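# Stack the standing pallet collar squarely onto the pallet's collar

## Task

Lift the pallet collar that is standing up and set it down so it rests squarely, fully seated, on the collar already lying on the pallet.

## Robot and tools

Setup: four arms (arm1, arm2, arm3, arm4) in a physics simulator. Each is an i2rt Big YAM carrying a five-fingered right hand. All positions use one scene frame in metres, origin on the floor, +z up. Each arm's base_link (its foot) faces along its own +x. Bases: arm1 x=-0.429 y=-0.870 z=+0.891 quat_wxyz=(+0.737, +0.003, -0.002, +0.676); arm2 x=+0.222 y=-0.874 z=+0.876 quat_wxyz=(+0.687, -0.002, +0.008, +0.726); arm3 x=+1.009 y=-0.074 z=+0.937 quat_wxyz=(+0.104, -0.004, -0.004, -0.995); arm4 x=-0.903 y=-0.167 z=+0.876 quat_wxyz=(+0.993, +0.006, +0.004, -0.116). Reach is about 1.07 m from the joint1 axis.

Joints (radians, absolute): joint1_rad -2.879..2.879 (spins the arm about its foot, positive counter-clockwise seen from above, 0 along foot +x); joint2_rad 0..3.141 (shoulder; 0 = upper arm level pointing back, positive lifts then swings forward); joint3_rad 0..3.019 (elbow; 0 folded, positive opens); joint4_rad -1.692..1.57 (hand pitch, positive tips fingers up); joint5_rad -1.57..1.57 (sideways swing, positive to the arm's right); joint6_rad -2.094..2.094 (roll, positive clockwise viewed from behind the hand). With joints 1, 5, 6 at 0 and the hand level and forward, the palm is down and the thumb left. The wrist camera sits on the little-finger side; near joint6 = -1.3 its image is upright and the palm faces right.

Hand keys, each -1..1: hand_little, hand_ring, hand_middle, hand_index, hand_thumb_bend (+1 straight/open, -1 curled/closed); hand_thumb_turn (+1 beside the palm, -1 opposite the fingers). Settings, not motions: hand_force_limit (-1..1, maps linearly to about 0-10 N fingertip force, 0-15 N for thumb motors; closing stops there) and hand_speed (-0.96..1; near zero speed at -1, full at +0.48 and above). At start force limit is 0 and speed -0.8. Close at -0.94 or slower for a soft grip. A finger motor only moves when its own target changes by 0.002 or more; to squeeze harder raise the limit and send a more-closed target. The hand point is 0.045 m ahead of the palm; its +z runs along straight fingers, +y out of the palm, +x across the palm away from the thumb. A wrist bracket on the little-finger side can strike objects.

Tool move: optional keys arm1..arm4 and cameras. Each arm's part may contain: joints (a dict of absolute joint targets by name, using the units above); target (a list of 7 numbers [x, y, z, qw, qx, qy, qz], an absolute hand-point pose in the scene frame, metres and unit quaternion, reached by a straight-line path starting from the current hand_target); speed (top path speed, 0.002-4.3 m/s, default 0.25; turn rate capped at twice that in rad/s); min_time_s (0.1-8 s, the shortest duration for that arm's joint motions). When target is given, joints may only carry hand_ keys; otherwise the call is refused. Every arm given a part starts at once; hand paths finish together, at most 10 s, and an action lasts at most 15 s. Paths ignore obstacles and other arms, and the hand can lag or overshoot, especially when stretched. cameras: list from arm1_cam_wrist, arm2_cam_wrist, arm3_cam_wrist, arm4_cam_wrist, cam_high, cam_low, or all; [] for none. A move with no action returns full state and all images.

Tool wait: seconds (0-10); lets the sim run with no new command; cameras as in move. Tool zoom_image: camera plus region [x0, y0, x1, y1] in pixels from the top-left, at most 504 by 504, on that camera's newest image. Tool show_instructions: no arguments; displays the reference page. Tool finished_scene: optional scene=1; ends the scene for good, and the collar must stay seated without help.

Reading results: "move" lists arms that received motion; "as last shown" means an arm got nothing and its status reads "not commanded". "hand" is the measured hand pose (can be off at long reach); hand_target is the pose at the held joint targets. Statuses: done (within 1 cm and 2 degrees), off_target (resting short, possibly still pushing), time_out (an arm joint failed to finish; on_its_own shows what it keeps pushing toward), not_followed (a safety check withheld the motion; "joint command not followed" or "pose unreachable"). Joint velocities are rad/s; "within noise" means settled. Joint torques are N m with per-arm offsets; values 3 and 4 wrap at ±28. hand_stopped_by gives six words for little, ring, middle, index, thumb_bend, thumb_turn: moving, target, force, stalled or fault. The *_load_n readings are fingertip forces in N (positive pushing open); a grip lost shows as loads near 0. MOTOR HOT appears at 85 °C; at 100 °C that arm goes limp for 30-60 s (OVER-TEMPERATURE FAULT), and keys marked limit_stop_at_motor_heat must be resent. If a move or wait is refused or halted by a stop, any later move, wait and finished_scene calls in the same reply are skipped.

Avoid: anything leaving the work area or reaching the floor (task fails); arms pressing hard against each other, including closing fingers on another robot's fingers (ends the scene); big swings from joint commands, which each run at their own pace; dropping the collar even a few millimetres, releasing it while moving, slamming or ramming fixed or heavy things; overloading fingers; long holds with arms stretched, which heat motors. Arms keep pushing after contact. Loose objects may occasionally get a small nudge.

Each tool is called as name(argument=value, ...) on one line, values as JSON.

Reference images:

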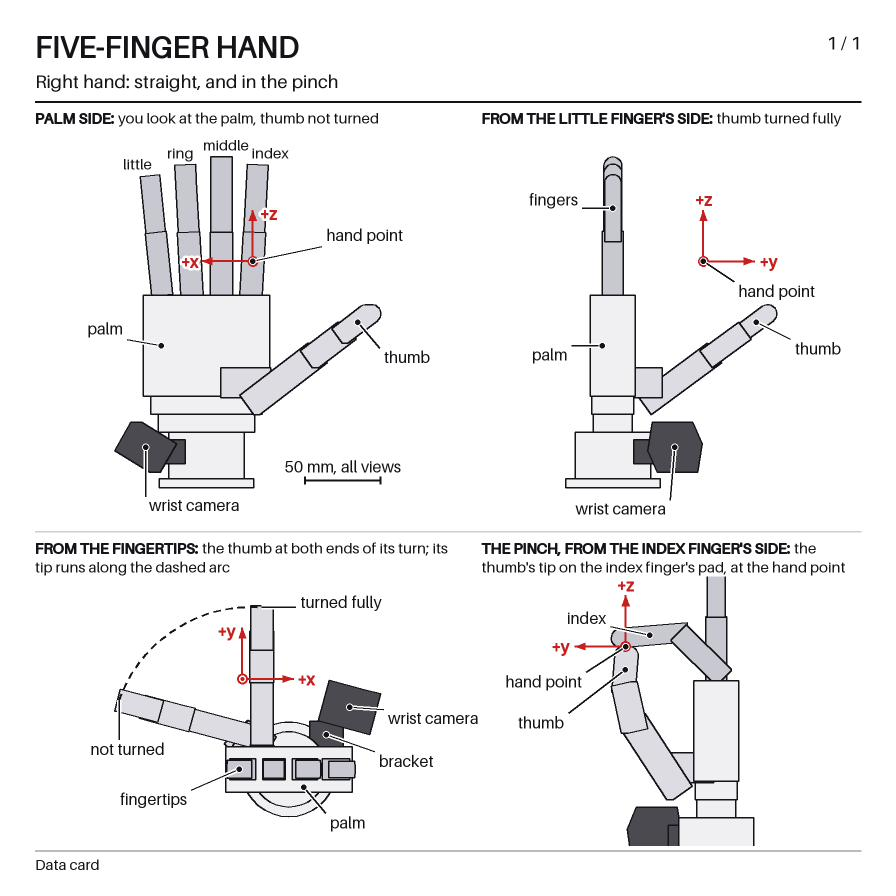

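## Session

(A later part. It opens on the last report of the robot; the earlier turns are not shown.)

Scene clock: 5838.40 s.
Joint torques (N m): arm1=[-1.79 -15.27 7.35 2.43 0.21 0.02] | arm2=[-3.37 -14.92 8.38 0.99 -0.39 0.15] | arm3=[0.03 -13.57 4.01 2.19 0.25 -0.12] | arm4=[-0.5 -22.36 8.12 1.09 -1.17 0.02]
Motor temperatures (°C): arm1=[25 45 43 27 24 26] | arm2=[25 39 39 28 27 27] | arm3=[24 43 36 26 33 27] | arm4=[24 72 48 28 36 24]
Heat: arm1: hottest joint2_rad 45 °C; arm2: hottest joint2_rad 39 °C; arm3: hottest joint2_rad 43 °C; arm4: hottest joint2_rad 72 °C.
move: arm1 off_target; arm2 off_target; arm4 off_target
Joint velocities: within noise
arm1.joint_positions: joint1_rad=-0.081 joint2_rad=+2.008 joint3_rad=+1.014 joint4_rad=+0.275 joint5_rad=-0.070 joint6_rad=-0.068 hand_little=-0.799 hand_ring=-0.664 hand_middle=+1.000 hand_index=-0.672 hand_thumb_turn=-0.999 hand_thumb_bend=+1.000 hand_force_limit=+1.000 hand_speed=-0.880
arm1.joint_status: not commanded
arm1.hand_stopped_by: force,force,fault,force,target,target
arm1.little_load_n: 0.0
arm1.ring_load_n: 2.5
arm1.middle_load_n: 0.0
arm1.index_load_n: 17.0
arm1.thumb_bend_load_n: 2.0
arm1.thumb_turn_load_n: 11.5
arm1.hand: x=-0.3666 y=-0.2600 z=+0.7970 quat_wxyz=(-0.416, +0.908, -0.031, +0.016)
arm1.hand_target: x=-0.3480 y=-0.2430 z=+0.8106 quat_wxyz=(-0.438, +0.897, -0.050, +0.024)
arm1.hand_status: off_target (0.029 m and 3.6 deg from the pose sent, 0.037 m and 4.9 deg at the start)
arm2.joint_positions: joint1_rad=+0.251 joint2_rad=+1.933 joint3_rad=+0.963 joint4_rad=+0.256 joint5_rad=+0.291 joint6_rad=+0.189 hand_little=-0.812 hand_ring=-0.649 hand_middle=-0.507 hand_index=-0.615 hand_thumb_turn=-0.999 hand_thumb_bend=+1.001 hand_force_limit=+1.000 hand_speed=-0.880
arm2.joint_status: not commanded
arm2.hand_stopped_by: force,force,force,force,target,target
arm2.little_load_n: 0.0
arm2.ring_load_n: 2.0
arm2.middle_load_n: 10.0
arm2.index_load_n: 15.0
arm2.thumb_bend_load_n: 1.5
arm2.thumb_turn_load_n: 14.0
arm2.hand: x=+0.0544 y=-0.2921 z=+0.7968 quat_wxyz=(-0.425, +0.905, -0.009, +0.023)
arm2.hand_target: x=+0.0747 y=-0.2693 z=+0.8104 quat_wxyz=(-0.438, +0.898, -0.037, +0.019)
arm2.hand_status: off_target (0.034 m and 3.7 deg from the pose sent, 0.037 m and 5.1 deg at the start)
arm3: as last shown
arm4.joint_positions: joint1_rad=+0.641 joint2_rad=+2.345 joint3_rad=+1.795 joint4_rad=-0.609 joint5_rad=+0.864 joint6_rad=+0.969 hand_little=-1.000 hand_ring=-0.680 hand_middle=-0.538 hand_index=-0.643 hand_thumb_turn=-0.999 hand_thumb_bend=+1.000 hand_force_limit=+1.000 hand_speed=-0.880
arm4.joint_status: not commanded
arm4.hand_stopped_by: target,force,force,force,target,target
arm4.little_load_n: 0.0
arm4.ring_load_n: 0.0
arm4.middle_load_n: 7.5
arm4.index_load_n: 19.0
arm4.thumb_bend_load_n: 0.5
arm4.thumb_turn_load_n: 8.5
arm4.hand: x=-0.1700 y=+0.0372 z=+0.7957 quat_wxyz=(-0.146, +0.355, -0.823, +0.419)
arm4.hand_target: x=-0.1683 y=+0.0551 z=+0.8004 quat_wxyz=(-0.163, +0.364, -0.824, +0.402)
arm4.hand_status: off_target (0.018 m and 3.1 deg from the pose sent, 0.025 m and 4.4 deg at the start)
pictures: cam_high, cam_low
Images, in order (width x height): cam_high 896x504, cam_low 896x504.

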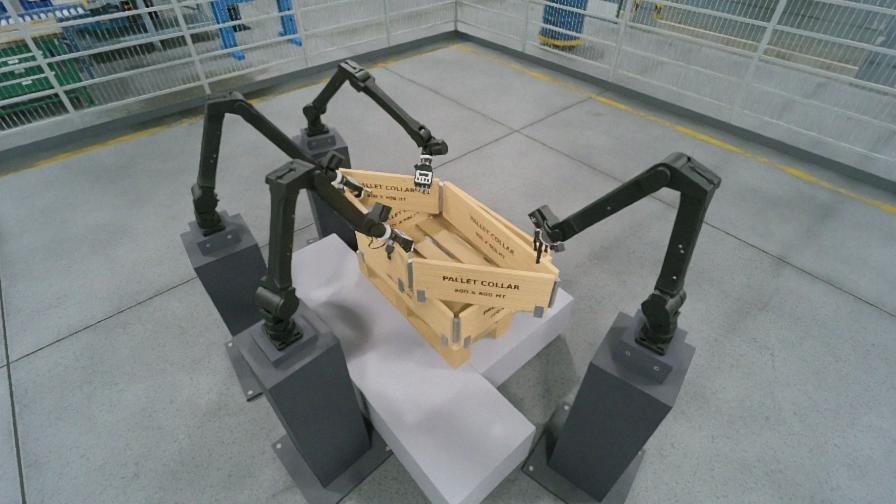

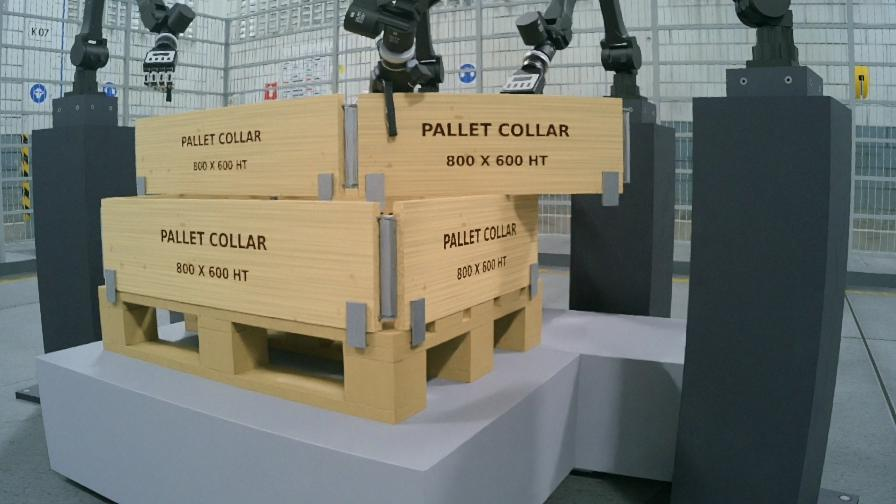

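move(arm4={"joints":{"hand_speed":-0.6,"hand_index":0,"hand_middle":0,"hand_ring":0,"hand_little":0},"target":[-0.170,0.042,0.81,-0.1628,0.3638,-0.8234,0.4007],"speed":0.05}, arm1={"joints":{"hand_speed":-0.6,"hand_index":0,"hand_ring":0,"hand_little":0},"target":[-0.362,-0.258,0.79,0.4372,-0.8962,0.0674,-0.0328],"speed":0.05}, arm2={"joints":{"hand_speed":-0.6,"hand_index":0,"hand_middle":0,"hand_ring":0,"hand_little":0},"target":[0.058,-0.287,0.79,0.4372,-0.8962,0.0674,-0.0328],"speed":0.05}, cameras=["arm1_cam_wrist","arm2_cam_wrist"])

move(arm4={"target":[-0.165,0.055,0.93,0.1445,-0.2963,0.8485,-0.4135],"speed":0.15})

move(arm4={"target":[-0.139,0.070,0.975,0.1445,-0.2963,0.8485,-0.4135],"speed":0.15})

move(arm4={"target":[-0.146,0.125,0.975,0.1727,-0.3541,0.8260,-0.4026],"speed":0.15})

move(arm4={"target":[-0.162,0.171,0.975,0.2002,-0.4104,0.7995,-0.3897],"speed":0.15})

move(arm4={"target":[-0.184,0.210,0.975,0.2266,-0.4646,0.7693,-0.3749],"speed":0.15})

move(arm4={"target":[-0.212,0.239,0.975,0.2520,-0.5165,0.7355,-0.3585],"speed":0.15})

move(arm4={"target":[-0.243,0.257,0.975,0.2762,-0.5661,0.6980,-0.3402],"speed":0.15})

move(arm4={"target":[-0.278,0.266,0.975,0.2990,-0.6129,0.6573,-0.3203],"speed":0.15})

Scene clock: 6036.60 s.
Joint torques (N m): arm1=[0.15 -13.74 5.03 2.55 0.26 -0.04] | arm2=[0.67 -12.92 5.97 1.89 0.53 0.08] | arm3=[0.09 -13.57 4.01 2.17 0.25 -0.13] | arm4=[-1.38 -23.06 7.17 0.62 0.51 -0.05]
Motor temperatures (°C): arm1=[25 41 39 28 24 26] | arm2=[25 38 38 28 28 27] | arm3=[24 38 36 27 30 27] | arm4=[24 63 44 28 32 24]
Heat: arm1: hottest joint2_rad 41 °C; arm2: hottest joint2_rad 38 °C; arm3: hottest joint2_rad 38 °C; arm4: hottest joint2_rad 63 °C.
move: arm1 done; arm2 done; arm4 done
Joint velocities: within noise
arm1.joint_positions: joint1_rad=-0.076 joint2_rad=+2.010 joint3_rad=+0.981 joint4_rad=+0.352 joint5_rad=-0.015 joint6_rad=-0.021 hand_little=+0.000 hand_ring=+0.000 hand_middle=+1.000 hand_index=+0.000 hand_thumb_turn=-1.000 hand_thumb_bend=+1.000 hand_force_limit=+1.000 hand_speed=-0.600
arm1.joint_status: all done
arm1.hand_stopped_by: target,target,fault,target,target,target
arm1.little_load_n: 0.0
arm1.ring_load_n: 0.0
arm1.middle_load_n: 0.0
arm1.index_load_n: 0.0
arm1.thumb_bend_load_n: 0.0
arm1.thumb_turn_load_n: 0.5
arm1.hand: x=-0.3618 y=-0.2599 z=+0.7962 quat_wxyz=(-0.434, +0.898, -0.060, +0.032)
arm1.hand_target: x=-0.3620 y=-0.2582 z=+0.7900 quat_wxyz=(-0.437, +0.896, -0.067, +0.033)
arm1.hand_status: done (0.006 m and 0.9 deg from the pose sent, 0.009 m and 5.4 deg at the start)
arm2.joint_positions: joint1_rad=+0.261 joint2_rad=+1.937 joint3_rad=+0.957 joint4_rad=+0.265 joint5_rad=+0.358 joint6_rad=+0.279 hand_little=+0.000 hand_ring=+0.000 hand_middle=+0.000 hand_index=+0.000 hand_thumb_turn=-1.000 hand_thumb_bend=+1.000 hand_force_limit=+1.000 hand_speed=-0.600
arm2.joint_status: all done
arm2.hand_stopped_by: target,target,target,target,target,target
arm2.little_load_n: 0.0
arm2.ring_load_n: 0.0
arm2.middle_load_n: 0.0
arm2.index_load_n: 0.0
arm2.thumb_bend_load_n: 0.0
arm2.thumb_turn_load_n: 0.5
arm2.hand: x=+0.0569 y=-0.2907 z=+0.7964 quat_wxyz=(-0.432, +0.900, -0.059, +0.032)
arm2.hand_target: x=+0.0581 y=-0.2872 z=+0.7902 quat_wxyz=(-0.437, +0.896, -0.067, +0.033)
arm2.hand_status: done (0.007 m and 1.2 deg from the pose sent, 0.009 m and 6.9 deg at the start)
arm3: as last shown
arm4.joint_positions: joint1_rad=+0.639 joint2_rad=+2.321 joint3_rad=+1.773 joint4_rad=-0.581 joint5_rad=+0.819 joint6_rad=+0.952 hand_little=+0.000 hand_ring=+0.000 hand_middle=+0.000 hand_index=+0.000 hand_thumb_turn=-1.000 hand_thumb_bend=+1.000 hand_force_limit=+1.000 hand_speed=-0.600
arm4.joint_status: all done
arm4.hand_stopped_by: target,target,target,target,target,target
arm4.little_load_n: 0.0
arm4.ring_load_n: 0.0
arm4.middle_load_n: 0.0
arm4.index_load_n: 0.0
arm4.thumb_bend_load_n: 0.0
arm4.thumb_turn_load_n: 0.0
arm4.hand: x=-0.1704 y=+0.0437 z=+0.8017 quat_wxyz=(-0.159, +0.363, -0.826, +0.401)
arm4.hand_target: x=-0.1701 y=+0.0421 z=+0.8098 quat_wxyz=(-0.163, +0.364, -0.824, +0.401)
arm4.hand_status: done (0.009 m and 0.6 deg from the pose sent, 0.015 m and 3.1 deg at the start)
Images, in order (width x height): arm1_cam_wrist 672x504, arm2_cam_wrist 672x504.

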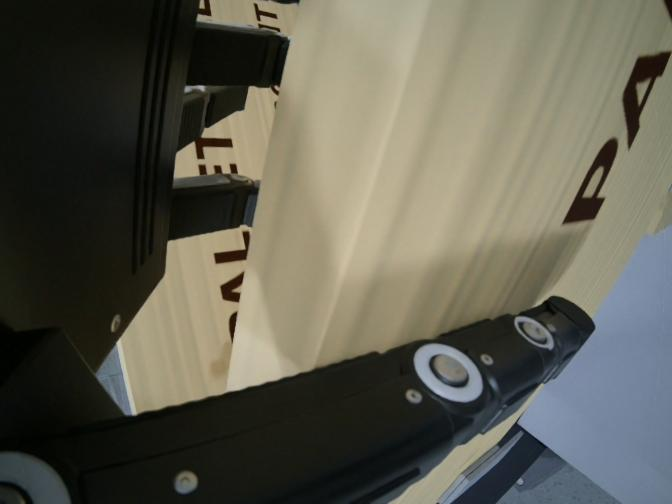

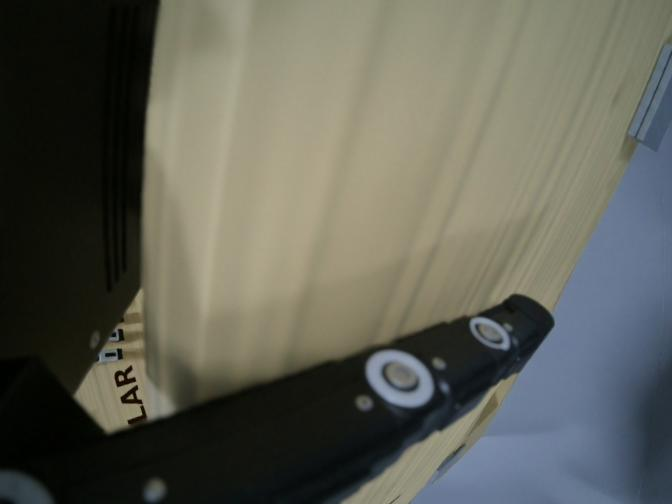

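Scene clock: 6038.40 s.
Joint torques (N m): arm1=[-0.26 -13.98 5.12 2.56 0.26 0] | arm2=[0.79 -12.86 5.97 1.88 0.51 0.1] | arm3=[0.09 -13.57 4.03 2.18 0.25 -0.12] | arm4=[0.03 -21.13 13.33 -0.39 0.8 0.3]
Motor temperatures (°C): arm1=[25 41 39 28 24 26] | arm2=[25 38 38 28 28 27] | arm3=[24 38 36 27 30 27] | arm4=[24 63 44 28 32 24]
Heat: arm1: hottest joint2_rad 41 °C; arm2: hottest joint2_rad 38 °C; arm3: hottest joint2_rad 38 °C; arm4: hottest joint2_rad 63 °C.
move: arm4 off_target
Joint velocities: within noise
arm1, arm2, arm3: as last shown
arm2.hand: x=+0.0569 y=-0.2907 z=+0.7964 quat_wxyz=(-0.432, +0.899, -0.059, +0.032)
arm4.joint_positions: joint1_rad=+0.657 joint2_rad=+2.241 joint3_rad=+1.958 joint4_rad=-1.022 joint5_rad=+0.883 joint6_rad=+1.173 hand_little=+0.000 hand_ring=+0.000 hand_middle=+0.000 hand_index=+0.000 hand_thumb_turn=-1.000 hand_thumb_bend=+1.000 hand_force_limit=+1.000 hand_speed=-0.600
arm4.joint_status: not commanded
arm4.hand_stopped_by: target,target,target,target,target,target
arm4.little_load_n: 0.0
arm4.ring_load_n: 0.0
arm4.middle_load_n: 0.0
arm4.index_load_n: 0.0
arm4.thumb_bend_load_n: 0.0
arm4.thumb_turn_load_n: 0.5
arm4.hand: x=-0.1769 y=+0.0417 z=+0.9140 quat_wxyz=(-0.125, +0.306, -0.847, +0.415)
arm4.hand_target: x=-0.1660 y=+0.0546 z=+0.9302 quat_wxyz=(-0.145, +0.297, -0.849, +0.413)
arm4.hand_status: off_target (0.024 m and 2.5 deg from the pose sent, 0.129 m and 8.3 deg at the start)
pictures: none

Scene clock: 6040.13 s.
Joint torques (N m): arm1=[0.09 -13.33 5.12 2.5 0.25 -0.05] | arm2=[0.85 -13.16 6 1.87 0.52 0.1] | arm3=[0.03 -13.57 4.03 2.19 0.25 -0.13] | arm4=[0.26 -20.72 13.87 -0.39 0.79 0.26]
Motor temperatures (°C): arm1=[25 41 39 28 24 26] | arm2=[25 38 38 28 28 27] | arm3=[24 38 36 27 30 27] | arm4=[24 62 44 28 31 24]
Heat: arm1: hottest joint2_rad 41 °C; arm2: hottest joint2_rad 38 °C; arm3: hottest joint2_rad 38 °C; arm4: hottest joint2_rad 62 °C.
move: arm4 off_target
Joint velocities: within noise
arm1, arm2, arm3: as last shown
arm1.index_load_n: 0.5
arm1.thumb_turn_load_n: 1.0
arm4.joint_positions: joint1_rad=+0.659 joint2_rad=+2.304 joint3_rad=+2.223 joint4_rad=-1.210 joint5_rad=+0.885 joint6_rad=+1.180 hand_little=+0.000 hand_ring=+0.000 hand_middle=+0.000 hand_index=+0.000 hand_thumb_turn=-1.000 hand_thumb_bend=+1.000 hand_force_limit=+1.000 hand_speed=-0.600
arm4.joint_status: not commanded
arm4.hand_stopped_by: target,target,target,target,target,target
arm4.little_load_n: 0.0
arm4.ring_load_n: 0.0
arm4.middle_load_n: 0.0
arm4.index_load_n: 0.0
arm4.thumb_bend_load_n: 0.0
arm4.thumb_turn_load_n: 0.0
arm4.hand: x=-0.1468 y=+0.0555 z=+0.9718 quat_wxyz=(-0.132, +0.301, -0.848, +0.415)
arm4.hand_target: x=-0.1398 y=+0.0697 z=+0.9750 quat_wxyz=(-0.145, +0.297, -0.849, +0.413)
arm4.hand_status: off_target (0.017 m and 1.5 deg from the pose sent, 0.077 m and 2.5 deg at the start)
pictures: none

Scene clock: 6041.47 s.
Joint torques (N m): arm1=[-0.44 -13.16 5.07 2.48 0.26 -0.03] | arm2=[0.56 -12.86 5.96 1.85 0.52 0.09] | arm3=[0.03 -13.57 4.03 2.18 0.25 -0.13] | arm4=[-1.32 -20.84 12.64 0.57 0.56 0.01]
Motor temperatures (°C): arm1=[25 42 38 28 24 26] | arm2=[25 38 38 28 28 27] | arm3=[24 38 36 27 30 27] | arm4=[24 62 44 28 31 24]
Heat: arm1: hottest joint2_rad 42 °C; arm2: hottest joint2_rad 38 °C; arm3: hottest joint2_rad 38 °C; arm4: hottest joint2_rad 62 °C.
move: arm4 done
Joint velocities: within noise
arm1, arm2, arm3: as last shown
arm1.index_load_n: 0.0
arm1.thumb_bend_load_n: 0.5
arm1.thumb_turn_load_n: 0.5
arm3.middle_load_n: 0.5
arm4.joint_positions: joint1_rad=+0.731 joint2_rad=+2.304 joint3_rad=+2.223 joint4_rad=-1.133 joint5_rad=+0.864 joint6_rad=+1.095 hand_little=+0.000 hand_ring=+0.000 hand_middle=+0.000 hand_index=+0.000 hand_thumb_turn=-1.000 hand_thumb_bend=+1.000 hand_force_limit=+1.000 hand_speed=-0.600
arm4.joint_status: not commanded
arm4.hand_stopped_by: target,target,target,target,target,target
arm4.little_load_n: 0.0
arm4.ring_load_n: 0.0
arm4.middle_load_n: 0.0
arm4.index_load_n: 0.0
arm4.thumb_bend_load_n: 0.0
arm4.thumb_turn_load_n: 0.0
arm4.hand: x=-0.1547 y=+0.1193 z=+0.9749 quat_wxyz=(-0.165, +0.353, -0.828, +0.404)
arm4.hand_target: x=-0.1464 y=+0.1247 z=+0.9750 quat_wxyz=(-0.173, +0.354, -0.826, +0.403)
arm4.hand_status: done (0.010 m and 0.9 deg from the pose sent, 0.069 m and 8.2 deg at the start)
pictures: none

Scene clock: 6042.80 s.
Joint torques (N m): arm1=[0.38 -13.74 4.97 2.65 0.2 -0.01] | arm2=[0.62 -12.81 6 1.88 0.53 0.09] | arm3=[0.09 -13.57 4.03 2.18 0.25 -0.13] | arm4=[-1.26 -24.35 8.51 0.69 0.5 0]
Motor temperatures (°C): arm1=[25 42 38 28 24 26] | arm2=[25 38 38 28 28 27] | arm3=[24 38 36 27 30 27] | arm4=[24 62 45 28 31 24]
Heat: arm1: hottest joint2_rad 42 °C; arm2: hottest joint2_rad 38 °C; arm3: hottest joint2_rad 38 °C; arm4: hottest joint2_rad 62 °C.
move: arm4 done
Joint velocities: within noise
arm1, arm2, arm3: as last shown
arm1.middle_load_n: -0.5
arm1.thumb_bend_load_n: 0.0
arm1.thumb_turn_load_n: 1.0
arm2.thumb_bend_load_n: 0.5
arm3.middle_load_n: 0.0
arm4.joint_positions: joint1_rad=+0.780 joint2_rad=+2.304 joint3_rad=+2.198 joint4_rad=-1.011 joint5_rad=+0.828 joint6_rad=+0.977 hand_little=+0.000 hand_ring=+0.000 hand_middle=+0.000 hand_index=+0.000 hand_thumb_turn=-1.000 hand_thumb_bend=+1.000 hand_force_limit=+1.000 hand_speed=-0.600
arm4.joint_status: not commanded
arm4.hand_stopped_by: target,target,target,target,target,target
arm4.little_load_n: 0.0
arm4.ring_load_n: 0.0
arm4.middle_load_n: 0.0
arm4.index_load_n: 0.5
arm4.thumb_bend_load_n: -0.5
arm4.thumb_turn_load_n: 0.0
arm4.hand: x=-0.1595 y=+0.1695 z=+0.9695 quat_wxyz=(-0.197, +0.406, -0.803, +0.390)
arm4.hand_target: x=-0.1619 y=+0.1710 z=+0.9749 quat_wxyz=(-0.200, +0.410, -0.800, +0.390)
arm4.hand_status: done (0.006 m and 0.8 deg from the pose sent, 0.052 m and 8.5 deg at the start)
pictures: none

Scene clock: 6044.13 s.
Joint torques (N m): arm1=[0.15 -13.39 4.96 2.59 0.26 0.02] | arm2=[0.67 -12.81 6 1.89 0.52 0.09] | arm3=[0.03 -13.57 4.01 2.18 0.25 -0.13] | arm4=[-1.2 -23.82 8.64 0.94 0.49 -0.06]
Motor temperatures (°C): arm1=[25 42 38 28 24 26] | arm2=[25 38 38 28 28 27] | arm3=[24 38 36 27 30 27] | arm4=[24 62 45 28 31 24]
Heat: arm1: hottest joint2_rad 42 °C; arm2: hottest joint2_rad 38 °C; arm3: hottest joint2_rad 38 °C; arm4: hottest joint2_rad 62 °C.
move: arm4 done
Joint velocities: within noise
arm1, arm2: as last shown
arm1.middle_load_n: 0.0
arm1.thumb_turn_load_n: 0.5
arm2.thumb_bend_load_n: 0.0
arm3.joint_positions: joint1_rad=-0.161 joint2_rad=+1.715 joint3_rad=+0.752 joint4_rad=+0.085 joint5_rad=+0.630 joint6_rad=+0.594 hand_little=-0.816 hand_ring=-0.653 hand_middle=-0.591 hand_index=-0.738 hand_thumb_turn=-1.000 hand_thumb_bend=+1.000 hand_force_limit=+1.000 hand_speed=-0.860
arm3.joint_status: not commanded
arm3.hand_stopped_by: force,force,force,force,target,target
arm3.little_load_n: 0.0
arm3.ring_load_n: 0.0
arm3.middle_load_n: 0.0
arm3.index_load_n: 0.0
arm3.thumb_bend_load_n: 0.0
arm3.thumb_turn_load_n: 0.0
arm3.hand: x=+0.4996 y=-0.0320 z=+0.8966 quat_wxyz=(+0.402, -0.832, -0.345, +0.162)
arm3.hand_target: x=+0.5009 y=-0.0280 z=+0.9000 quat_wxyz=(+0.405, -0.831, -0.343, +0.167)
arm3.hand_status: not commanded
arm4.joint_positions: joint1_rad=+0.826 joint2_rad=+2.256 joint3_rad=+2.096 joint4_rad=-0.882 joint5_rad=+0.783 joint6_rad=+0.862 hand_little=+0.000 hand_ring=+0.000 hand_middle=+0.000 hand_index=+0.000 hand_thumb_turn=-1.000 hand_thumb_bend=+1.000 hand_force_limit=+1.000 hand_speed=-0.600
arm4.joint_status: not commanded
arm4.hand_stopped_by: target,target,target,target,target,target
arm4.little_load_n: 0.0
arm4.ring_load_n: 0.0
arm4.middle_load_n: 0.0
arm4.index_load_n: 0.0
arm4.thumb_bend_load_n: 0.0
arm4.thumb_turn_load_n: 0.0
arm4.hand: x=-0.1816 y=+0.2076 z=+0.9660 quat_wxyz=(-0.220, +0.461, -0.773, +0.375)
arm4.hand_target: x=-0.1840 y=+0.2100 z=+0.9749 quat_wxyz=(-0.226, +0.465, -0.770, +0.375)
arm4.hand_status: done (0.010 m and 1.0 deg from the pose sent, 0.048 m and 8.7 deg at the start)
pictures: none

Scene clock: 6045.47 s.
Joint torques (N m): arm1=[0.15 -13.8 5.07 2.54 0.24 0] | arm2=[0.62 -13.16 5.96 1.89 0.51 0.08] | arm3=[0.03 -13.57 4.03 2.17 0.25 -0.13] | arm4=[0.26 -23.18 8.61 0.9 0.43 -0.01]
Motor temperatures (°C): arm1=[25 42 38 28 24 26] | arm2=[25 38 37 28 28 27] | arm3=[24 38 36 27 30 27] | arm4=[24 62 45 28 31 24]
Heat: arm1: hottest joint2_rad 42 °C; arm2: hottest joint2_rad 38 °C; arm3: hottest joint2_rad 38 °C; arm4: hottest joint2_rad 62 °C.
move: arm4 done
Joint velocities: within noise
arm1, arm2, arm3: as last shown
arm1.ring_load_n: -0.5
arm1.thumb_turn_load_n: 1.0
arm4.joint_positions: joint1_rad=+0.863 joint2_rad=+2.187 joint3_rad=+1.967 joint4_rad=-0.747 joint5_rad=+0.728 joint6_rad=+0.749 hand_little=+0.000 hand_ring=+0.000 hand_middle=+0.000 hand_index=+0.000 hand_thumb_turn=-1.000 hand_thumb_bend=+1.000 hand_force_limit=+1.000 hand_speed=-0.600
arm4.joint_status: not commanded
arm4.hand_stopped_by: target,target,target,target,target,target
arm4.little_load_n: 0.0
arm4.ring_load_n: 0.0
arm4.middle_load_n: 0.0
arm4.index_load_n: 0.0
arm4.thumb_bend_load_n: 0.0
arm4.thumb_turn_load_n: 0.0
arm4.hand: x=-0.2084 y=+0.2353 z=+0.9665 quat_wxyz=(-0.245, +0.512, -0.741, +0.359)
arm4.hand_target: x=-0.2120 y=+0.2389 z=+0.9749 quat_wxyz=(-0.252, +0.517, -0.736, +0.359)
arm4.hand_status: done (0.010 m and 1.1 deg from the pose sent, 0.045 m and 8.7 deg at the start)
pictures: none

Scene clock: 6046.77 s.
Joint torques (N m): arm1=[0.09 -13.8 5.01 2.76 0.22 -0.02] | arm2=[0.62 -12.81 5.91 1.89 0.53 0.08] | arm3=[0.15 -13.57 4.03 2.17 0.25 -0.12] | arm4=[-0.38 -22.01 8.66 1.14 0.35 0.09]
Motor temperatures (°C): arm1=[25 42 38 28 24 26] | arm2=[25 38 37 28 28 27] | arm3=[24 38 36 27 30 27] | arm4=[24 62 45 28 31 24]
Heat: arm1: hottest joint2_rad 42 °C; arm2: hottest joint2_rad 38 °C; arm3: hottest joint2_rad 38 °C; arm4: hottest joint2_rad 62 °C.
move: arm4 done
Joint velocities: within noise
arm1, arm2, arm3: as last shown
arm1.ring_load_n: 0.0
arm1.thumb_turn_load_n: 0.5
arm2.little_load_n: -0.5
arm2.ring_load_n: 0.5
arm4.joint_positions: joint1_rad=+0.889 joint2_rad=+2.108 joint3_rad=+1.826 joint4_rad=-0.614 joint5_rad=+0.661 joint6_rad=+0.636 hand_little=+0.000 hand_ring=+0.000 hand_middle=+0.000 hand_index=+0.000 hand_thumb_turn=-1.000 hand_thumb_bend=+1.000 hand_force_limit=+1.000 hand_speed=-0.600
arm4.joint_status: not commanded
arm4.hand_stopped_by: target,target,target,target,target,target
arm4.little_load_n: 0.0
arm4.ring_load_n: 0.0
arm4.middle_load_n: 0.0
arm4.index_load_n: 0.0
arm4.thumb_bend_load_n: 0.0
arm4.thumb_turn_load_n: 0.0
arm4.hand: x=-0.2383 y=+0.2522 z=+0.9675 quat_wxyz=(-0.269, +0.561, -0.705, +0.340)
arm4.hand_target: x=-0.2430 y=+0.2570 z=+0.9751 quat_wxyz=(-0.276, +0.566, -0.698, +0.340)
arm4.hand_status: done (0.010 m and 1.2 deg from the pose sent, 0.042 m and 8.9 deg at the start)
pictures: none

Scene clock: 6048.07 s.
Joint torques (N m): arm1=[0.21 -13.51 4.96 2.51 0.23 0.01] | arm2=[0.56 -12.92 6.01 1.85 0.51 0.09] | arm3=[0.03 -13.63 4.03 2.18 0.25 -0.12] | arm4=[-0.15 -20.84 8.47 1.18 0.26 0.02]
Motor temperatures (°C): arm1=[25 42 38 28 24 26] | arm2=[25 38 37 28 28 27] | arm3=[24 38 36 27 30 27] | arm4=[24 62 45 28 31 24]
Heat: arm1: hottest joint2_rad 42 °C; arm2: hottest joint2_rad 38 °C; arm3: hottest joint2_rad 38 °C; arm4: hottest joint2_rad 62 °C.
move: arm4 done
Joint velocities: within noise
arm1.joint_positions: joint1_rad=-0.076 joint2_rad=+2.010 joint3_rad=+0.981 joint4_rad=+0.352 joint5_rad=-0.015 joint6_rad=-0.021 hand_little=+0.000 hand_ring=+0.000 hand_middle=+1.000 hand_index=+0.000 hand_thumb_turn=-1.000 hand_thumb_bend=+1.000 hand_force_limit=+1.000 hand_speed=-0.600
arm1.joint_status: not commanded
arm1.hand_stopped_by: target,target,fault,target,target,target
arm1.little_load_n: 0.0
arm1.ring_load_n: 0.0
arm1.middle_load_n: 0.0
arm1.index_load_n: 0.0
arm1.thumb_bend_load_n: 0.0
arm1.thumb_turn_load_n: 0.5
arm1.hand: x=-0.3618 y=-0.2599 z=+0.7962 quat_wxyz=(-0.434, +0.898, -0.060, +0.032)
arm1.hand_target: x=-0.3620 y=-0.2582 z=+0.7900 quat_wxyz=(-0.437, +0.896, -0.067, +0.033)
arm1.hand_status: not commanded
arm2.joint_positions: joint1_rad=+0.261 joint2_rad=+1.937 joint3_rad=+0.957 joint4_rad=+0.265 joint5_rad=+0.358 joint6_rad=+0.279 hand_little=+0.000 hand_ring=+0.000 hand_middle=+0.000 hand_index=+0.000 hand_thumb_turn=-1.000 hand_thumb_bend=+1.000 hand_force_limit=+1.000 hand_speed=-0.600
arm2.joint_status: not commanded
arm2.hand_stopped_by: target,target,target,target,target,target
arm2.little_load_n: 0.0
arm2.ring_load_n: 0.0
arm2.middle_load_n: 0.0
arm2.index_load_n: 0.0
arm2.thumb_bend_load_n: 0.5
arm2.thumb_turn_load_n: 0.5
arm2.hand: x=+0.0569 y=-0.2907 z=+0.7964 quat_wxyz=(-0.432, +0.899, -0.059, +0.032)
arm2.hand_target: x=+0.0581 y=-0.2872 z=+0.7902 quat_wxyz=(-0.437, +0.896, -0.067, +0.033)
arm2.hand_status: not commanded
arm3: as last shown
arm3.ring_load_n: 0.5
arm4.joint_positions: joint1_rad=+0.911 joint2_rad=+2.021 joint3_rad=+1.675 joint4_rad=-0.491 joint5_rad=+0.584 joint6_rad=+0.530 hand_little=+0.000 hand_ring=+0.000 hand_middle=+0.000 hand_index=+0.000 hand_thumb_turn=-1.000 hand_thumb_bend=+1.000 hand_force_limit=+1.000 hand_speed=-0.600
arm4.joint_status: not commanded
arm4.hand_stopped_by: target,target,target,target,target,target
arm4.little_load_n: 0.0
arm4.ring_load_n: 0.0
arm4.middle_load_n: 0.0
arm4.index_load_n: 0.0
arm4.thumb_bend_load_n: 0.0
arm4.thumb_turn_load_n: 0.0
arm4.hand: x=-0.2728 y=+0.2611 z=+0.9680 quat_wxyz=(-0.292, +0.608, -0.665, +0.320)
arm4.hand_target: x=-0.2780 y=+0.2659 z=+0.9747 quat_wxyz=(-0.299, +0.613, -0.658, +0.320)
arm4.hand_status: done (0.010 m and 1.3 deg from the pose sent, 0.043 m and 9.0 deg at the start)
pictures: none

move(arm4={"target":[-0.155,0.070,0.95,0.1445,-0.2963,0.8485,-0.4135],"speed":0.2}, arm3={"joints":{"hand_speed":-0.4,"hand_index":0,"hand_middle":0,"hand_ring":0,"hand_little":0},"target":[0.512,-0.066,0.92,0.4139,-0.8485,-0.2963,0.1444],"speed":0.1}, arm1={"joints":{"hand_speed":-0.85,"hand_force_limit":0.6,"hand_index":-1,"hand_ring":-1,"hand_little":-1}}, arm2={"joints":{"hand_speed":-0.85,"hand_force_limit":0.6,"hand_index":-1,"hand_middle":-1,"hand_ring":-1,"hand_little":-1}})

move(arm4={"target":[-0.148,0.062,0.85,0.1445,-0.2963,0.8485,-0.4135],"speed":0.15}, arm3={"target":[0.512,-0.072,0.83,0.4139,-0.8485,-0.2963,0.1444],"speed":0.1}, arm1={"joints":{"hand_speed":-0.86,"hand_force_limit":1.0,"hand_index":-0.95,"hand_ring":-0.95,"hand_little":-0.98}}, arm2={"joints":{"hand_speed":-0.86,"hand_force_limit":1.0,"hand_index":-0.95,"hand_middle":-0.95,"hand_ring":-0.95,"hand_little":-0.98}}, cameras=["arm1_cam_wrist","arm2_cam_wrist","arm3_cam_wrist","arm4_cam_wrist"])

Scene clock: 6084.67 s.
Joint torques (N m): arm1=[0.15 -13.22 5.09 2.33 0.26 -0.02] | arm2=[0.67 -13.22 6.01 1.51 0.48 0.08] | arm3=[1.2 -13.04 7.13 0.76 0.57 0.07] | arm4=[-1.38 -20.95 13.71 -0.1 0.81 0.26]
Motor temperatures (°C): arm1=[25 43 36 28 24 26] | arm2=[25 37 36 28 28 27] | arm3=[24 38 36 27 29 27] | arm4=[24 56 46 28 30 24]
Heat: arm1: hottest joint2_rad 43 °C; arm2: hottest joint2_rad 37 °C; arm3: hottest joint2_rad 38 °C; arm4: hottest joint2_rad 56 °C.
move: arm1 off_target; arm2 off_target; arm3 off_target; arm4 off_target
Joint velocities: within noise
arm1.joint_positions: joint1_rad=-0.076 joint2_rad=+2.012 joint3_rad=+0.981 joint4_rad=+0.358 joint5_rad=-0.015 joint6_rad=-0.021 hand_little=-0.831 hand_ring=-0.609 hand_middle=+1.000 hand_index=-0.665 hand_thumb_turn=-1.000 hand_thumb_bend=+1.000 hand_force_limit=+0.600 hand_speed=-0.850
arm1.joint_status: hand_little off_target (ended at -0.831, target -1.000); hand_ring off_target (ended at -0.609, target -1.000); hand_index off_target (ended at -0.665, target -1.000); the others done
arm1.hand_stopped_by: force,force,fault,force,target,target
arm1.little_load_n: 9.5
arm1.ring_load_n: 5.5
arm1.middle_load_n: 0.0
arm1.index_load_n: 7.5
arm1.thumb_bend_load_n: 1.0
arm1.thumb_turn_load_n: 0.5
arm1.hand: x=-0.3619 y=-0.2591 z=+0.7962 quat_wxyz=(-0.436, +0.898, -0.060, +0.032)
arm1.hand_target: x=-0.3620 y=-0.2582 z=+0.7900 quat_wxyz=(-0.437, +0.896, -0.067, +0.033)
arm1.hand_status: not commanded
arm2.joint_positions: joint1_rad=+0.261 joint2_rad=+1.939 joint3_rad=+0.956 joint4_rad=+0.275 joint5_rad=+0.360 joint6_rad=+0.279 hand_little=-0.776 hand_ring=-0.580 hand_middle=-0.483 hand_index=-0.622 hand_thumb_turn=-1.000 hand_thumb_bend=+1.000 hand_force_limit=+0.600 hand_speed=-0.850
arm2.joint_status: hand_little off_target (ended at -0.776, target -1.000); hand_ring off_target (ended at -0.580, target -1.000); hand_middle off_target (ended at -0.483, target -1.000); hand_index off_target (ended at -0.622, target -1.000); the others done
arm2.hand_stopped_by: force,force,force,force,target,target
arm2.little_load_n: 8.0
arm2.ring_load_n: 8.0
arm2.middle_load_n: 5.0
arm2.index_load_n: 7.0
arm2.thumb_bend_load_n: 1.0
arm2.thumb_turn_load_n: 0.0
arm2.hand: x=+0.0565 y=-0.2896 z=+0.7965 quat_wxyz=(-0.435, +0.898, -0.060, +0.031)
arm2.hand_target: x=+0.0580 y=-0.2873 z=+0.7900 quat_wxyz=(-0.437, +0.896, -0.067, +0.033)
arm2.hand_status: not commanded
arm3.joint_positions: joint1_rad=-0.057 joint2_rad=+1.668 joint3_rad=+0.752 joint4_rad=-0.130 joint5_rad=+0.762 joint6_rad=+0.816 hand_little=+0.000 hand_ring=+0.000 hand_middle=+0.000 hand_index=+0.000 hand_thumb_turn=-1.000 hand_thumb_bend=+1.000 hand_force_limit=+1.000 hand_speed=-0.400
arm3.joint_status: all done
arm3.hand_stopped_by: target,target,target,target,target,target
arm3.little_load_n: 0.0
arm3.ring_load_n: 0.0
arm3.middle_load_n: 0.0
arm3.index_load_n: 0.0
arm3.thumb_bend_load_n: 0.0
arm3.thumb_turn_load_n: 0.0
arm3.hand: x=+0.5284 y=-0.0598 z=+0.9040 quat_wxyz=(+0.411, -0.850, -0.304, +0.127)
arm3.hand_target: x=+0.5124 y=-0.0660 z=+0.9202 quat_wxyz=(+0.414, -0.849, -0.296, +0.145)
arm3.hand_status: off_target (0.024 m and 2.2 deg from the pose sent, 0.043 m and 6.3 deg at the start)
arm4.joint_positions: joint1_rad=+0.687 joint2_rad=+2.256 joint3_rad=+2.083 joint4_rad=-1.122 joint5_rad=+0.887 joint6_rad=+1.193 hand_little=+0.000 hand_ring=+0.000 hand_middle=+0.000 hand_index=+0.000 hand_thumb_turn=-1.000 hand_thumb_bend=+1.000 hand_force_limit=+1.000 hand_speed=-0.600
arm4.joint_status: not commanded
arm4.hand_stopped_by: target,target,target,target,target,target
arm4.little_load_n: 0.0
arm4.ring_load_n: 0.0
arm4.middle_load_n: 0.0
arm4.index_load_n: 0.0
arm4.thumb_bend_load_n: 0.0
arm4.thumb_turn_load_n: 0.0
arm4.hand: x=-0.1677 y=+0.0696 z=+0.9522 quat_wxyz=(-0.140, +0.308, -0.845, +0.414)
arm4.hand_target: x=-0.1556 y=+0.0696 z=+0.9501 quat_wxyz=(-0.145, +0.297, -0.848, +0.414)
arm4.hand_status: off_target (0.013 m and 1.5 deg from the pose sent, 0.225 m and 46.4 deg at the start)
pictures: none

Scene clock: 6086.33 s.
Joint torques (N m): arm1=[0.32 -13.74 5.11 2.22 0.32 -0.01] | arm2=[0.56 -13.16 6.09 1.42 0.47 0.11] | arm3=[1.14 -10.99 4.4 1.88 0.35 0.07] | arm4=[-2.26 -20.89 9.21 0.46 0.6 0.05]
Motor temperatures (°C): arm1=[25 43 36 28 24 26] | arm2=[25 37 36 28 28 27] | arm3=[24 38 36 27 29 27] | arm4=[24 57 46 28 30 24]
Heat: arm1: hottest joint2_rad 43 °C; arm2: hottest joint2_rad 37 °C; arm3: hottest joint2_rad 38 °C; arm4: hottest joint2_rad 57 °C.
move: arm1 off_target; arm2 off_target; arm3 off_target; arm4 off_target
Joint velocities: within noise
arm1.joint_positions: joint1_rad=-0.076 joint2_rad=+2.013 joint3_rad=+0.981 joint4_rad=+0.361 joint5_rad=-0.017 joint6_rad=-0.021 hand_little=-0.842 hand_ring=-0.632 hand_middle=+1.000 hand_index=-0.675 hand_thumb_turn=-1.000 hand_thumb_bend=+1.000 hand_force_limit=+1.000 hand_speed=-0.860
arm1.joint_status: hand_little off_target (ended at -0.842, target -0.980); hand_ring off_target (ended at -0.632, target -0.950); hand_index off_target (ended at -0.675, target -0.950); the others done
arm1.hand_stopped_by: force,force,fault,force,target,target
arm1.little_load_n: 9.5
arm1.ring_load_n: 11.0
arm1.middle_load_n: -0.5
arm1.index_load_n: 9.5
arm1.thumb_bend_load_n: 0.5
arm1.thumb_turn_load_n: 0.5
arm1.hand: x=-0.3623 y=-0.2586 z=+0.7964 quat_wxyz=(-0.437, +0.897, -0.060, +0.031)
arm1.hand_target: x=-0.3620 y=-0.2581 z=+0.7901 quat_wxyz=(-0.437, +0.896, -0.067, +0.033)
arm1.hand_status: not commanded
arm2.joint_positions: joint1_rad=+0.261 joint2_rad=+1.939 joint3_rad=+0.956 joint4_rad=+0.280 joint5_rad=+0.360 joint6_rad=+0.277 hand_little=-0.800 hand_ring=-0.589 hand_middle=-0.505 hand_index=-0.644 hand_thumb_turn=-1.000 hand_thumb_bend=+1.000 hand_force_limit=+1.000 hand_speed=-0.860
arm2.joint_status: hand_little off_target (ended at -0.800, target -0.980); hand_ring off_target (ended at -0.589, target -0.950); hand_middle off_target (ended at -0.505, target -0.950); hand_index off_target (ended at -0.644, target -0.950); the others done
arm2.hand_stopped_by: force,force,force,force,target,target
arm2.little_load_n: 9.0
arm2.ring_load_n: 6.5
arm2.middle_load_n: 12.0
arm2.index_load_n: 11.5
arm2.thumb_bend_load_n: 1.0
arm2.thumb_turn_load_n: 0.0
arm2.hand: x=+0.0564 y=-0.2888 z=+0.7969 quat_wxyz=(-0.436, +0.897, -0.059, +0.031)
arm2.hand_target: x=+0.0581 y=-0.2873 z=+0.7901 quat_wxyz=(-0.437, +0.896, -0.067, +0.033)
arm2.hand_status: not commanded
arm3.joint_positions: joint1_rad=-0.042 joint2_rad=+1.870 joint3_rad=+0.752 joint4_rad=+0.096 joint5_rad=+0.775 joint6_rad=+0.832 hand_little=+0.000 hand_ring=+0.000 hand_middle=+0.000 hand_index=+0.000 hand_thumb_turn=-1.000 hand_thumb_bend=+1.000 hand_force_limit=+1.000 hand_speed=-0.400
arm3.joint_status: not commanded
arm3.hand_stopped_by: target,target,target,target,target,target
arm3.little_load_n: -1.0
arm3.ring_load_n: 0.0
arm3.middle_load_n: 0.0
arm3.index_load_n: 0.0
arm3.thumb_bend_load_n: 0.0
arm3.thumb_turn_load_n: 0.0
arm3.hand: x=+0.5147 y=-0.0675 z=+0.8396 quat_wxyz=(+0.417, -0.848, -0.296, +0.143)
arm3.hand_target: x=+0.5123 y=-0.0721 z=+0.8303 quat_wxyz=(+0.414, -0.849, -0.296, +0.144)
arm3.hand_status: off_target (0.011 m and 0.4 deg from the pose sent, 0.077 m and 2.2 deg at the start)
arm4.joint_positions: joint1_rad=+0.677 joint2_rad=+2.355 joint3_rad=+2.031 joint4_rad=-0.930 joint5_rad=+0.887 joint6_rad=+1.193 hand_little=+0.000 hand_ring=+0.000 hand_middle=+0.000 hand_index=+0.000 hand_thumb_turn=-1.000 hand_thumb_bend=+1.000 hand_force_limit=+1.000 hand_speed=-0.600
arm4.joint_status: not commanded
arm4.hand_stopped_by: target,target,target,target,target,target
arm4.little_load_n: 0.0
arm4.ring_load_n: 0.0
arm4.middle_load_n: 0.0
arm4.index_load_n: 0.0
arm4.thumb_bend_load_n: 0.0
arm4.thumb_turn_load_n: 0.0
arm4.hand: x=-0.1490 y=+0.0715 z=+0.8696 quat_wxyz=(-0.156, +0.294, -0.848, +0.412)
arm4.hand_target: x=-0.1485 y=+0.0619 z=+0.8504 quat_wxyz=(-0.145, +0.296, -0.849, +0.414)
arm4.hand_status: off_target (0.022 m and 1.4 deg from the pose sent, 0.104 m and 1.5 deg at the start)
Images, in order (width x height): arm1_cam_wrist 672x504, arm2_cam_wrist 672x504, arm3_cam_wrist 672x504, arm4_cam_wrist 672x504.

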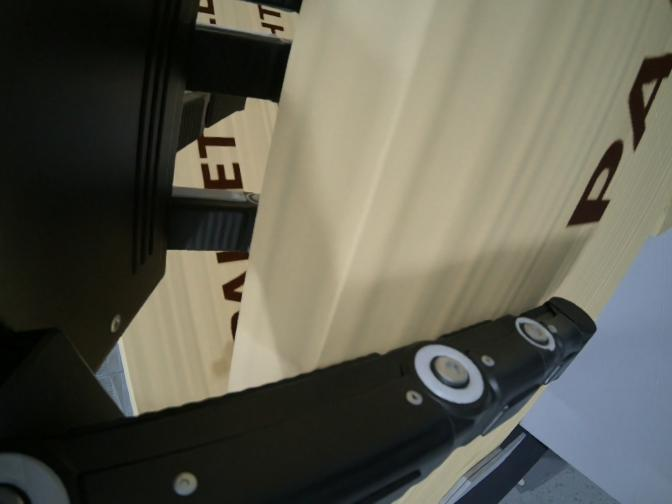

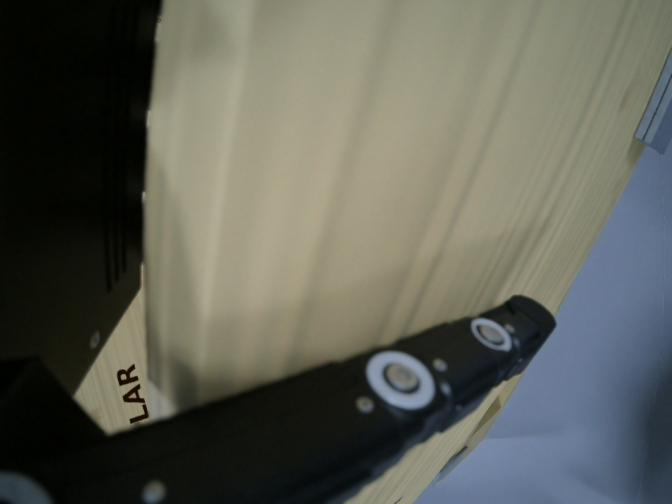

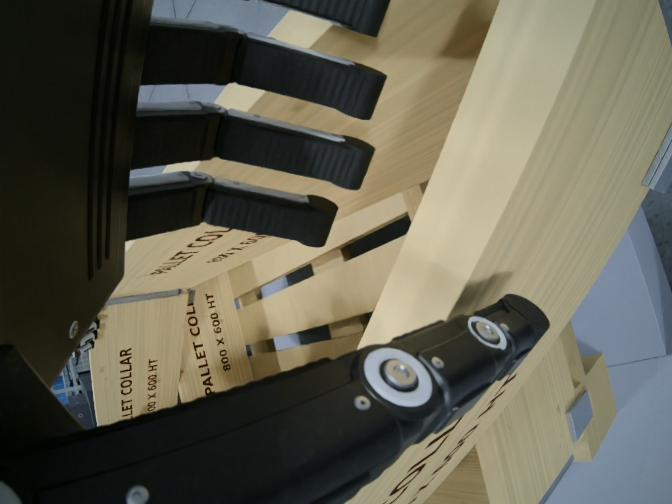

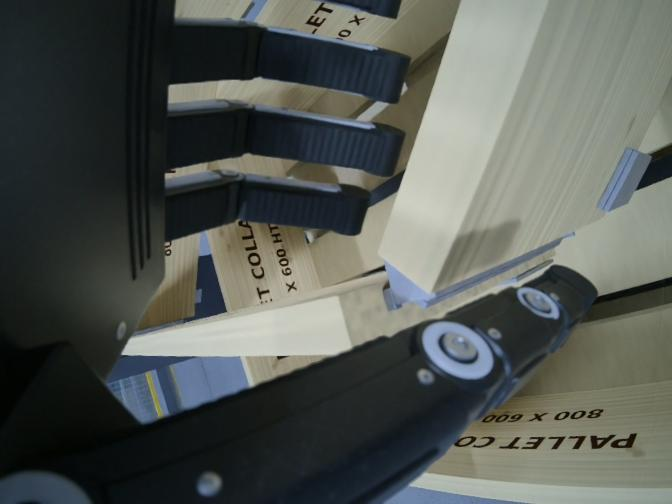

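move(arm3={"target":[0.520,-0.082,0.800,0.4139,-0.8485,-0.2963,0.1444],"speed":0.08}, arm4={"target":[-0.160,0.038,0.82,0.1445,-0.2963,0.8485,-0.4135],"speed":0.08}, cameras=["arm3_cam_wrist","arm4_cam_wrist"])

Scene clock: 6120.23 s.
Joint torques (N m): arm1=[0.26 -13.74 5.16 2.24 0.32 -0.02] | arm2=[0.62 -13.22 6.08 1.35 0.47 0.11] | arm3=[1.03 -11.69 3.36 1.91 0.59 0.08] | arm4=[-1.79 -22.12 7.54 0.54 0.55 -0.01]
Motor temperatures (°C): arm1=[25 41 36 28 24 26] | arm2=[24 38 35 28 28 27] | arm3=[24 37 36 27 29 27] | arm4=[24 59 45 28 30 24]
Heat: arm1: hottest joint2_rad 41 °C; arm2: hottest joint2_rad 38 °C; arm3: hottest joint2_rad 37 °C; arm4: hottest joint2_rad 59 °C.
move: arm3 done; arm4 done
Joint velocities: within noise
arm1, arm2: as last shown
arm1.ring_load_n: 10.5
arm1.middle_load_n: 0.0
arm1.index_load_n: 9.0
arm1.thumb_bend_load_n: 1.0
arm2.thumb_bend_load_n: 1.5
arm3.joint_positions: joint1_rad=-0.015 joint2_rad=+1.955 joint3_rad=+0.752 joint4_rad=+0.161 joint5_rad=+0.783 joint6_rad=+0.865 hand_little=+0.000 hand_ring=+0.000 hand_middle=+0.000 hand_index=+0.000 hand_thumb_turn=-1.000 hand_thumb_bend=+1.000 hand_force_limit=+1.000 hand_speed=-0.400
arm3.joint_status: not commanded
arm3.hand_stopped_by: target,target,target,target,target,target
arm3.little_load_n: 0.0
arm3.ring_load_n: 0.0
arm3.middle_load_n: 0.0
arm3.index_load_n: 0.0
arm3.thumb_bend_load_n: 0.0
arm3.thumb_turn_load_n: 0.0
arm3.hand: x=+0.5185 y=-0.0793 z=+0.8094 quat_wxyz=(+0.414, -0.848, -0.296, +0.145)
arm3.hand_target: x=+0.5201 y=-0.0819 z=+0.8002 quat_wxyz=(+0.414, -0.849, -0.296, +0.144)
arm3.hand_status: done (0.010 m and 0.1 deg from the pose sent, 0.043 m and 0.4 deg at the start)
arm4.joint_positions: joint1_rad=+0.649 joint2_rad=+2.355 joint3_rad=+1.905 joint4_rad=-0.792 joint5_rad=+0.880 joint6_rad=+1.164 hand_little=+0.000 hand_ring=+0.000 hand_middle=+0.000 hand_index=+0.000 hand_thumb_turn=-1.000 hand_thumb_bend=+1.000 hand_force_limit=+1.000 hand_speed=-0.600
arm4.joint_status: not commanded
arm4.hand_stopped_by: target,target,target,target,target,target
arm4.little_load_n: -0.5
arm4.ring_load_n: 0.0
arm4.middle_load_n: 0.0
arm4.index_load_n: 0.0
arm4.thumb_bend_load_n: 0.0
arm4.thumb_turn_load_n: 0.5
arm4.hand: x=-0.1590 y=+0.0453 z=+0.8243 quat_wxyz=(-0.149, +0.293, -0.849, +0.413)
arm4.hand_target: x=-0.1600 y=+0.0380 z=+0.8202 quat_wxyz=(-0.144, +0.296, -0.849, +0.414)
arm4.hand_status: done (0.009 m and 0.7 deg from the pose sent, 0.061 m and 1.3 deg at the start)
Images, in order (width x height): arm3_cam_wrist 672x504, arm4_cam_wrist 672x504.

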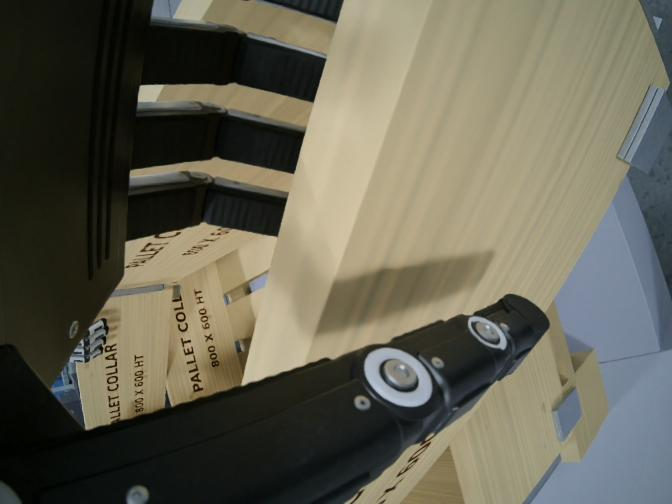

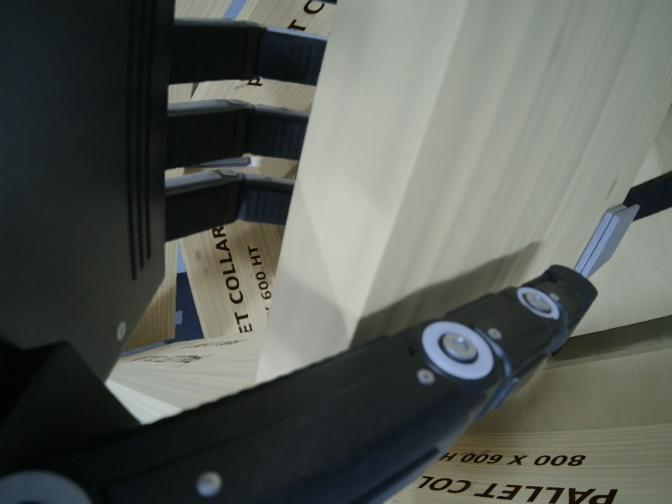

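move(arm3={"target":[0.520,-0.082,0.773,0.4139,-0.8485,-0.2963,0.1444],"speed":0.08}, arm4={"target":[-0.155,0.031,0.776,0.1445,-0.2963,0.8485,-0.4135],"speed":0.08}, cameras=["arm3_cam_wrist","arm4_cam_wrist"])

Scene clock: 6135.43 s.
Joint torques (N m): arm1=[0.15 -13.51 5.07 2.21 0.32 -0.02] | arm2=[0.67 -13.16 6.04 1.37 0.49 0.12] | arm3=[0.67 -11.87 3.63 1.87 0.54 0.04] | arm4=[-2.2 -20.31 7.87 0.58 0.59 0]
Motor temperatures (°C): arm1=[25 41 36 28 24 26] | arm2=[24 38 34 28 28 27] | arm3=[24 38 36 27 30 27] | arm4=[24 60 45 28 29 24]
Heat: arm1: hottest joint2_rad 41 °C; arm2: hottest joint2_rad 38 °C; arm3: hottest joint2_rad 38 °C; arm4: hottest joint2_rad 60 °C.
move: arm3 done; arm4 off_target
Joint velocities: within noise
arm1, arm2: as last shown
arm1.ring_load_n: 11.0
arm1.index_load_n: 9.5
arm1.thumb_bend_load_n: 0.5
arm1.thumb_turn_load_n: 1.0
arm2.little_load_n: 9.5
arm2.thumb_bend_load_n: 1.0
arm3.joint_positions: joint1_rad=-0.009 joint2_rad=+2.037 joint3_rad=+0.752 joint4_rad=+0.234 joint5_rad=+0.784 joint6_rad=+0.868 hand_little=+0.000 hand_ring=+0.000 hand_middle=+0.000 hand_index=+0.000 hand_thumb_turn=-1.000 hand_thumb_bend=+1.000 hand_force_limit=+1.000 hand_speed=-0.400
arm3.joint_status: not commanded
arm3.hand_stopped_by: target,target,target,target,target,target
arm3.little_load_n: -0.5
arm3.ring_load_n: 0.0
arm3.middle_load_n: 0.0
arm3.index_load_n: 0.0
arm3.thumb_bend_load_n: 0.0
arm3.thumb_turn_load_n: 0.0
arm3.hand: x=+0.5238 y=-0.0808 z=+0.7807 quat_wxyz=(+0.414, -0.848, -0.299, +0.142)
arm3.hand_target: x=+0.5202 y=-0.0820 z=+0.7732 quat_wxyz=(+0.414, -0.849, -0.296, +0.144)
arm3.hand_status: done (0.009 m and 0.4 deg from the pose sent, 0.037 m and 0.1 deg at the start)
arm4.joint_positions: joint1_rad=+0.643 joint2_rad=+2.388 joint3_rad=+1.892 joint4_rad=-0.708 joint5_rad=+0.875 joint6_rad=+1.145 hand_little=+0.000 hand_ring=+0.000 hand_middle=+0.000 hand_index=+0.000 hand_thumb_turn=-1.000 hand_thumb_bend=+1.000 hand_force_limit=+1.000 hand_speed=-0.600
arm4.joint_status: not commanded
arm4.hand_stopped_by: target,target,target,target,target,target
arm4.little_load_n: 0.0
arm4.ring_load_n: 0.0
arm4.middle_load_n: 0.0
arm4.index_load_n: 0.0
arm4.thumb_bend_load_n: 0.0
arm4.thumb_turn_load_n: 0.0
arm4.hand: x=-0.1519 y=+0.0448 z=+0.8005 quat_wxyz=(-0.161, +0.291, -0.849, +0.411)
arm4.hand_target: x=-0.1558 y=+0.0310 z=+0.7765 quat_wxyz=(-0.144, +0.296, -0.849, +0.413)
arm4.hand_status: off_target (0.028 m and 2.0 deg from the pose sent, 0.050 m and 0.7 deg at the start)
Images, in order (width x height): arm3_cam_wrist 672x504, arm4_cam_wrist 672x504.

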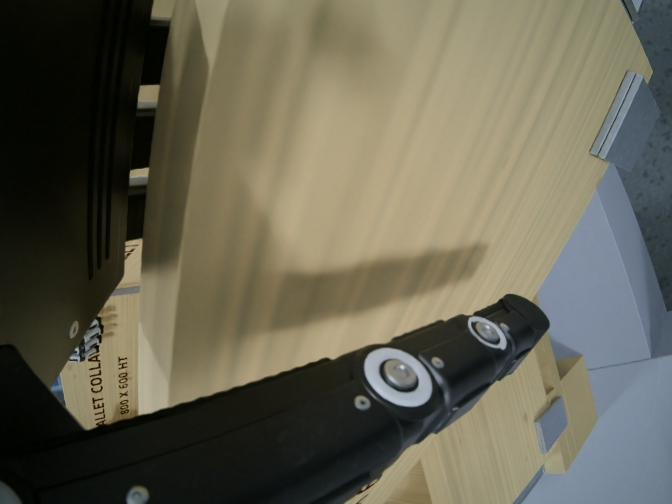

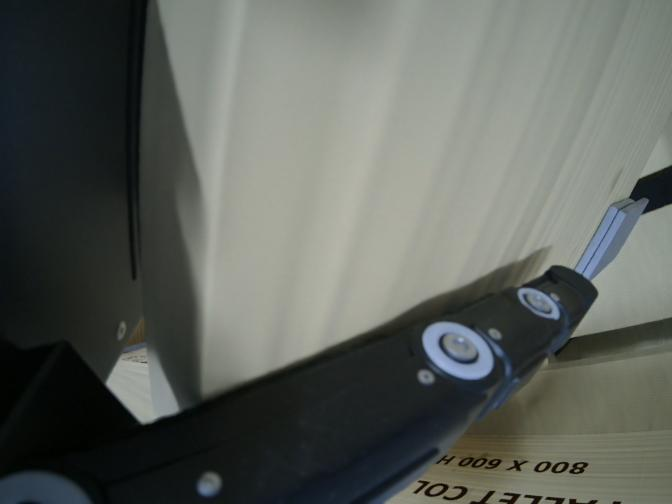

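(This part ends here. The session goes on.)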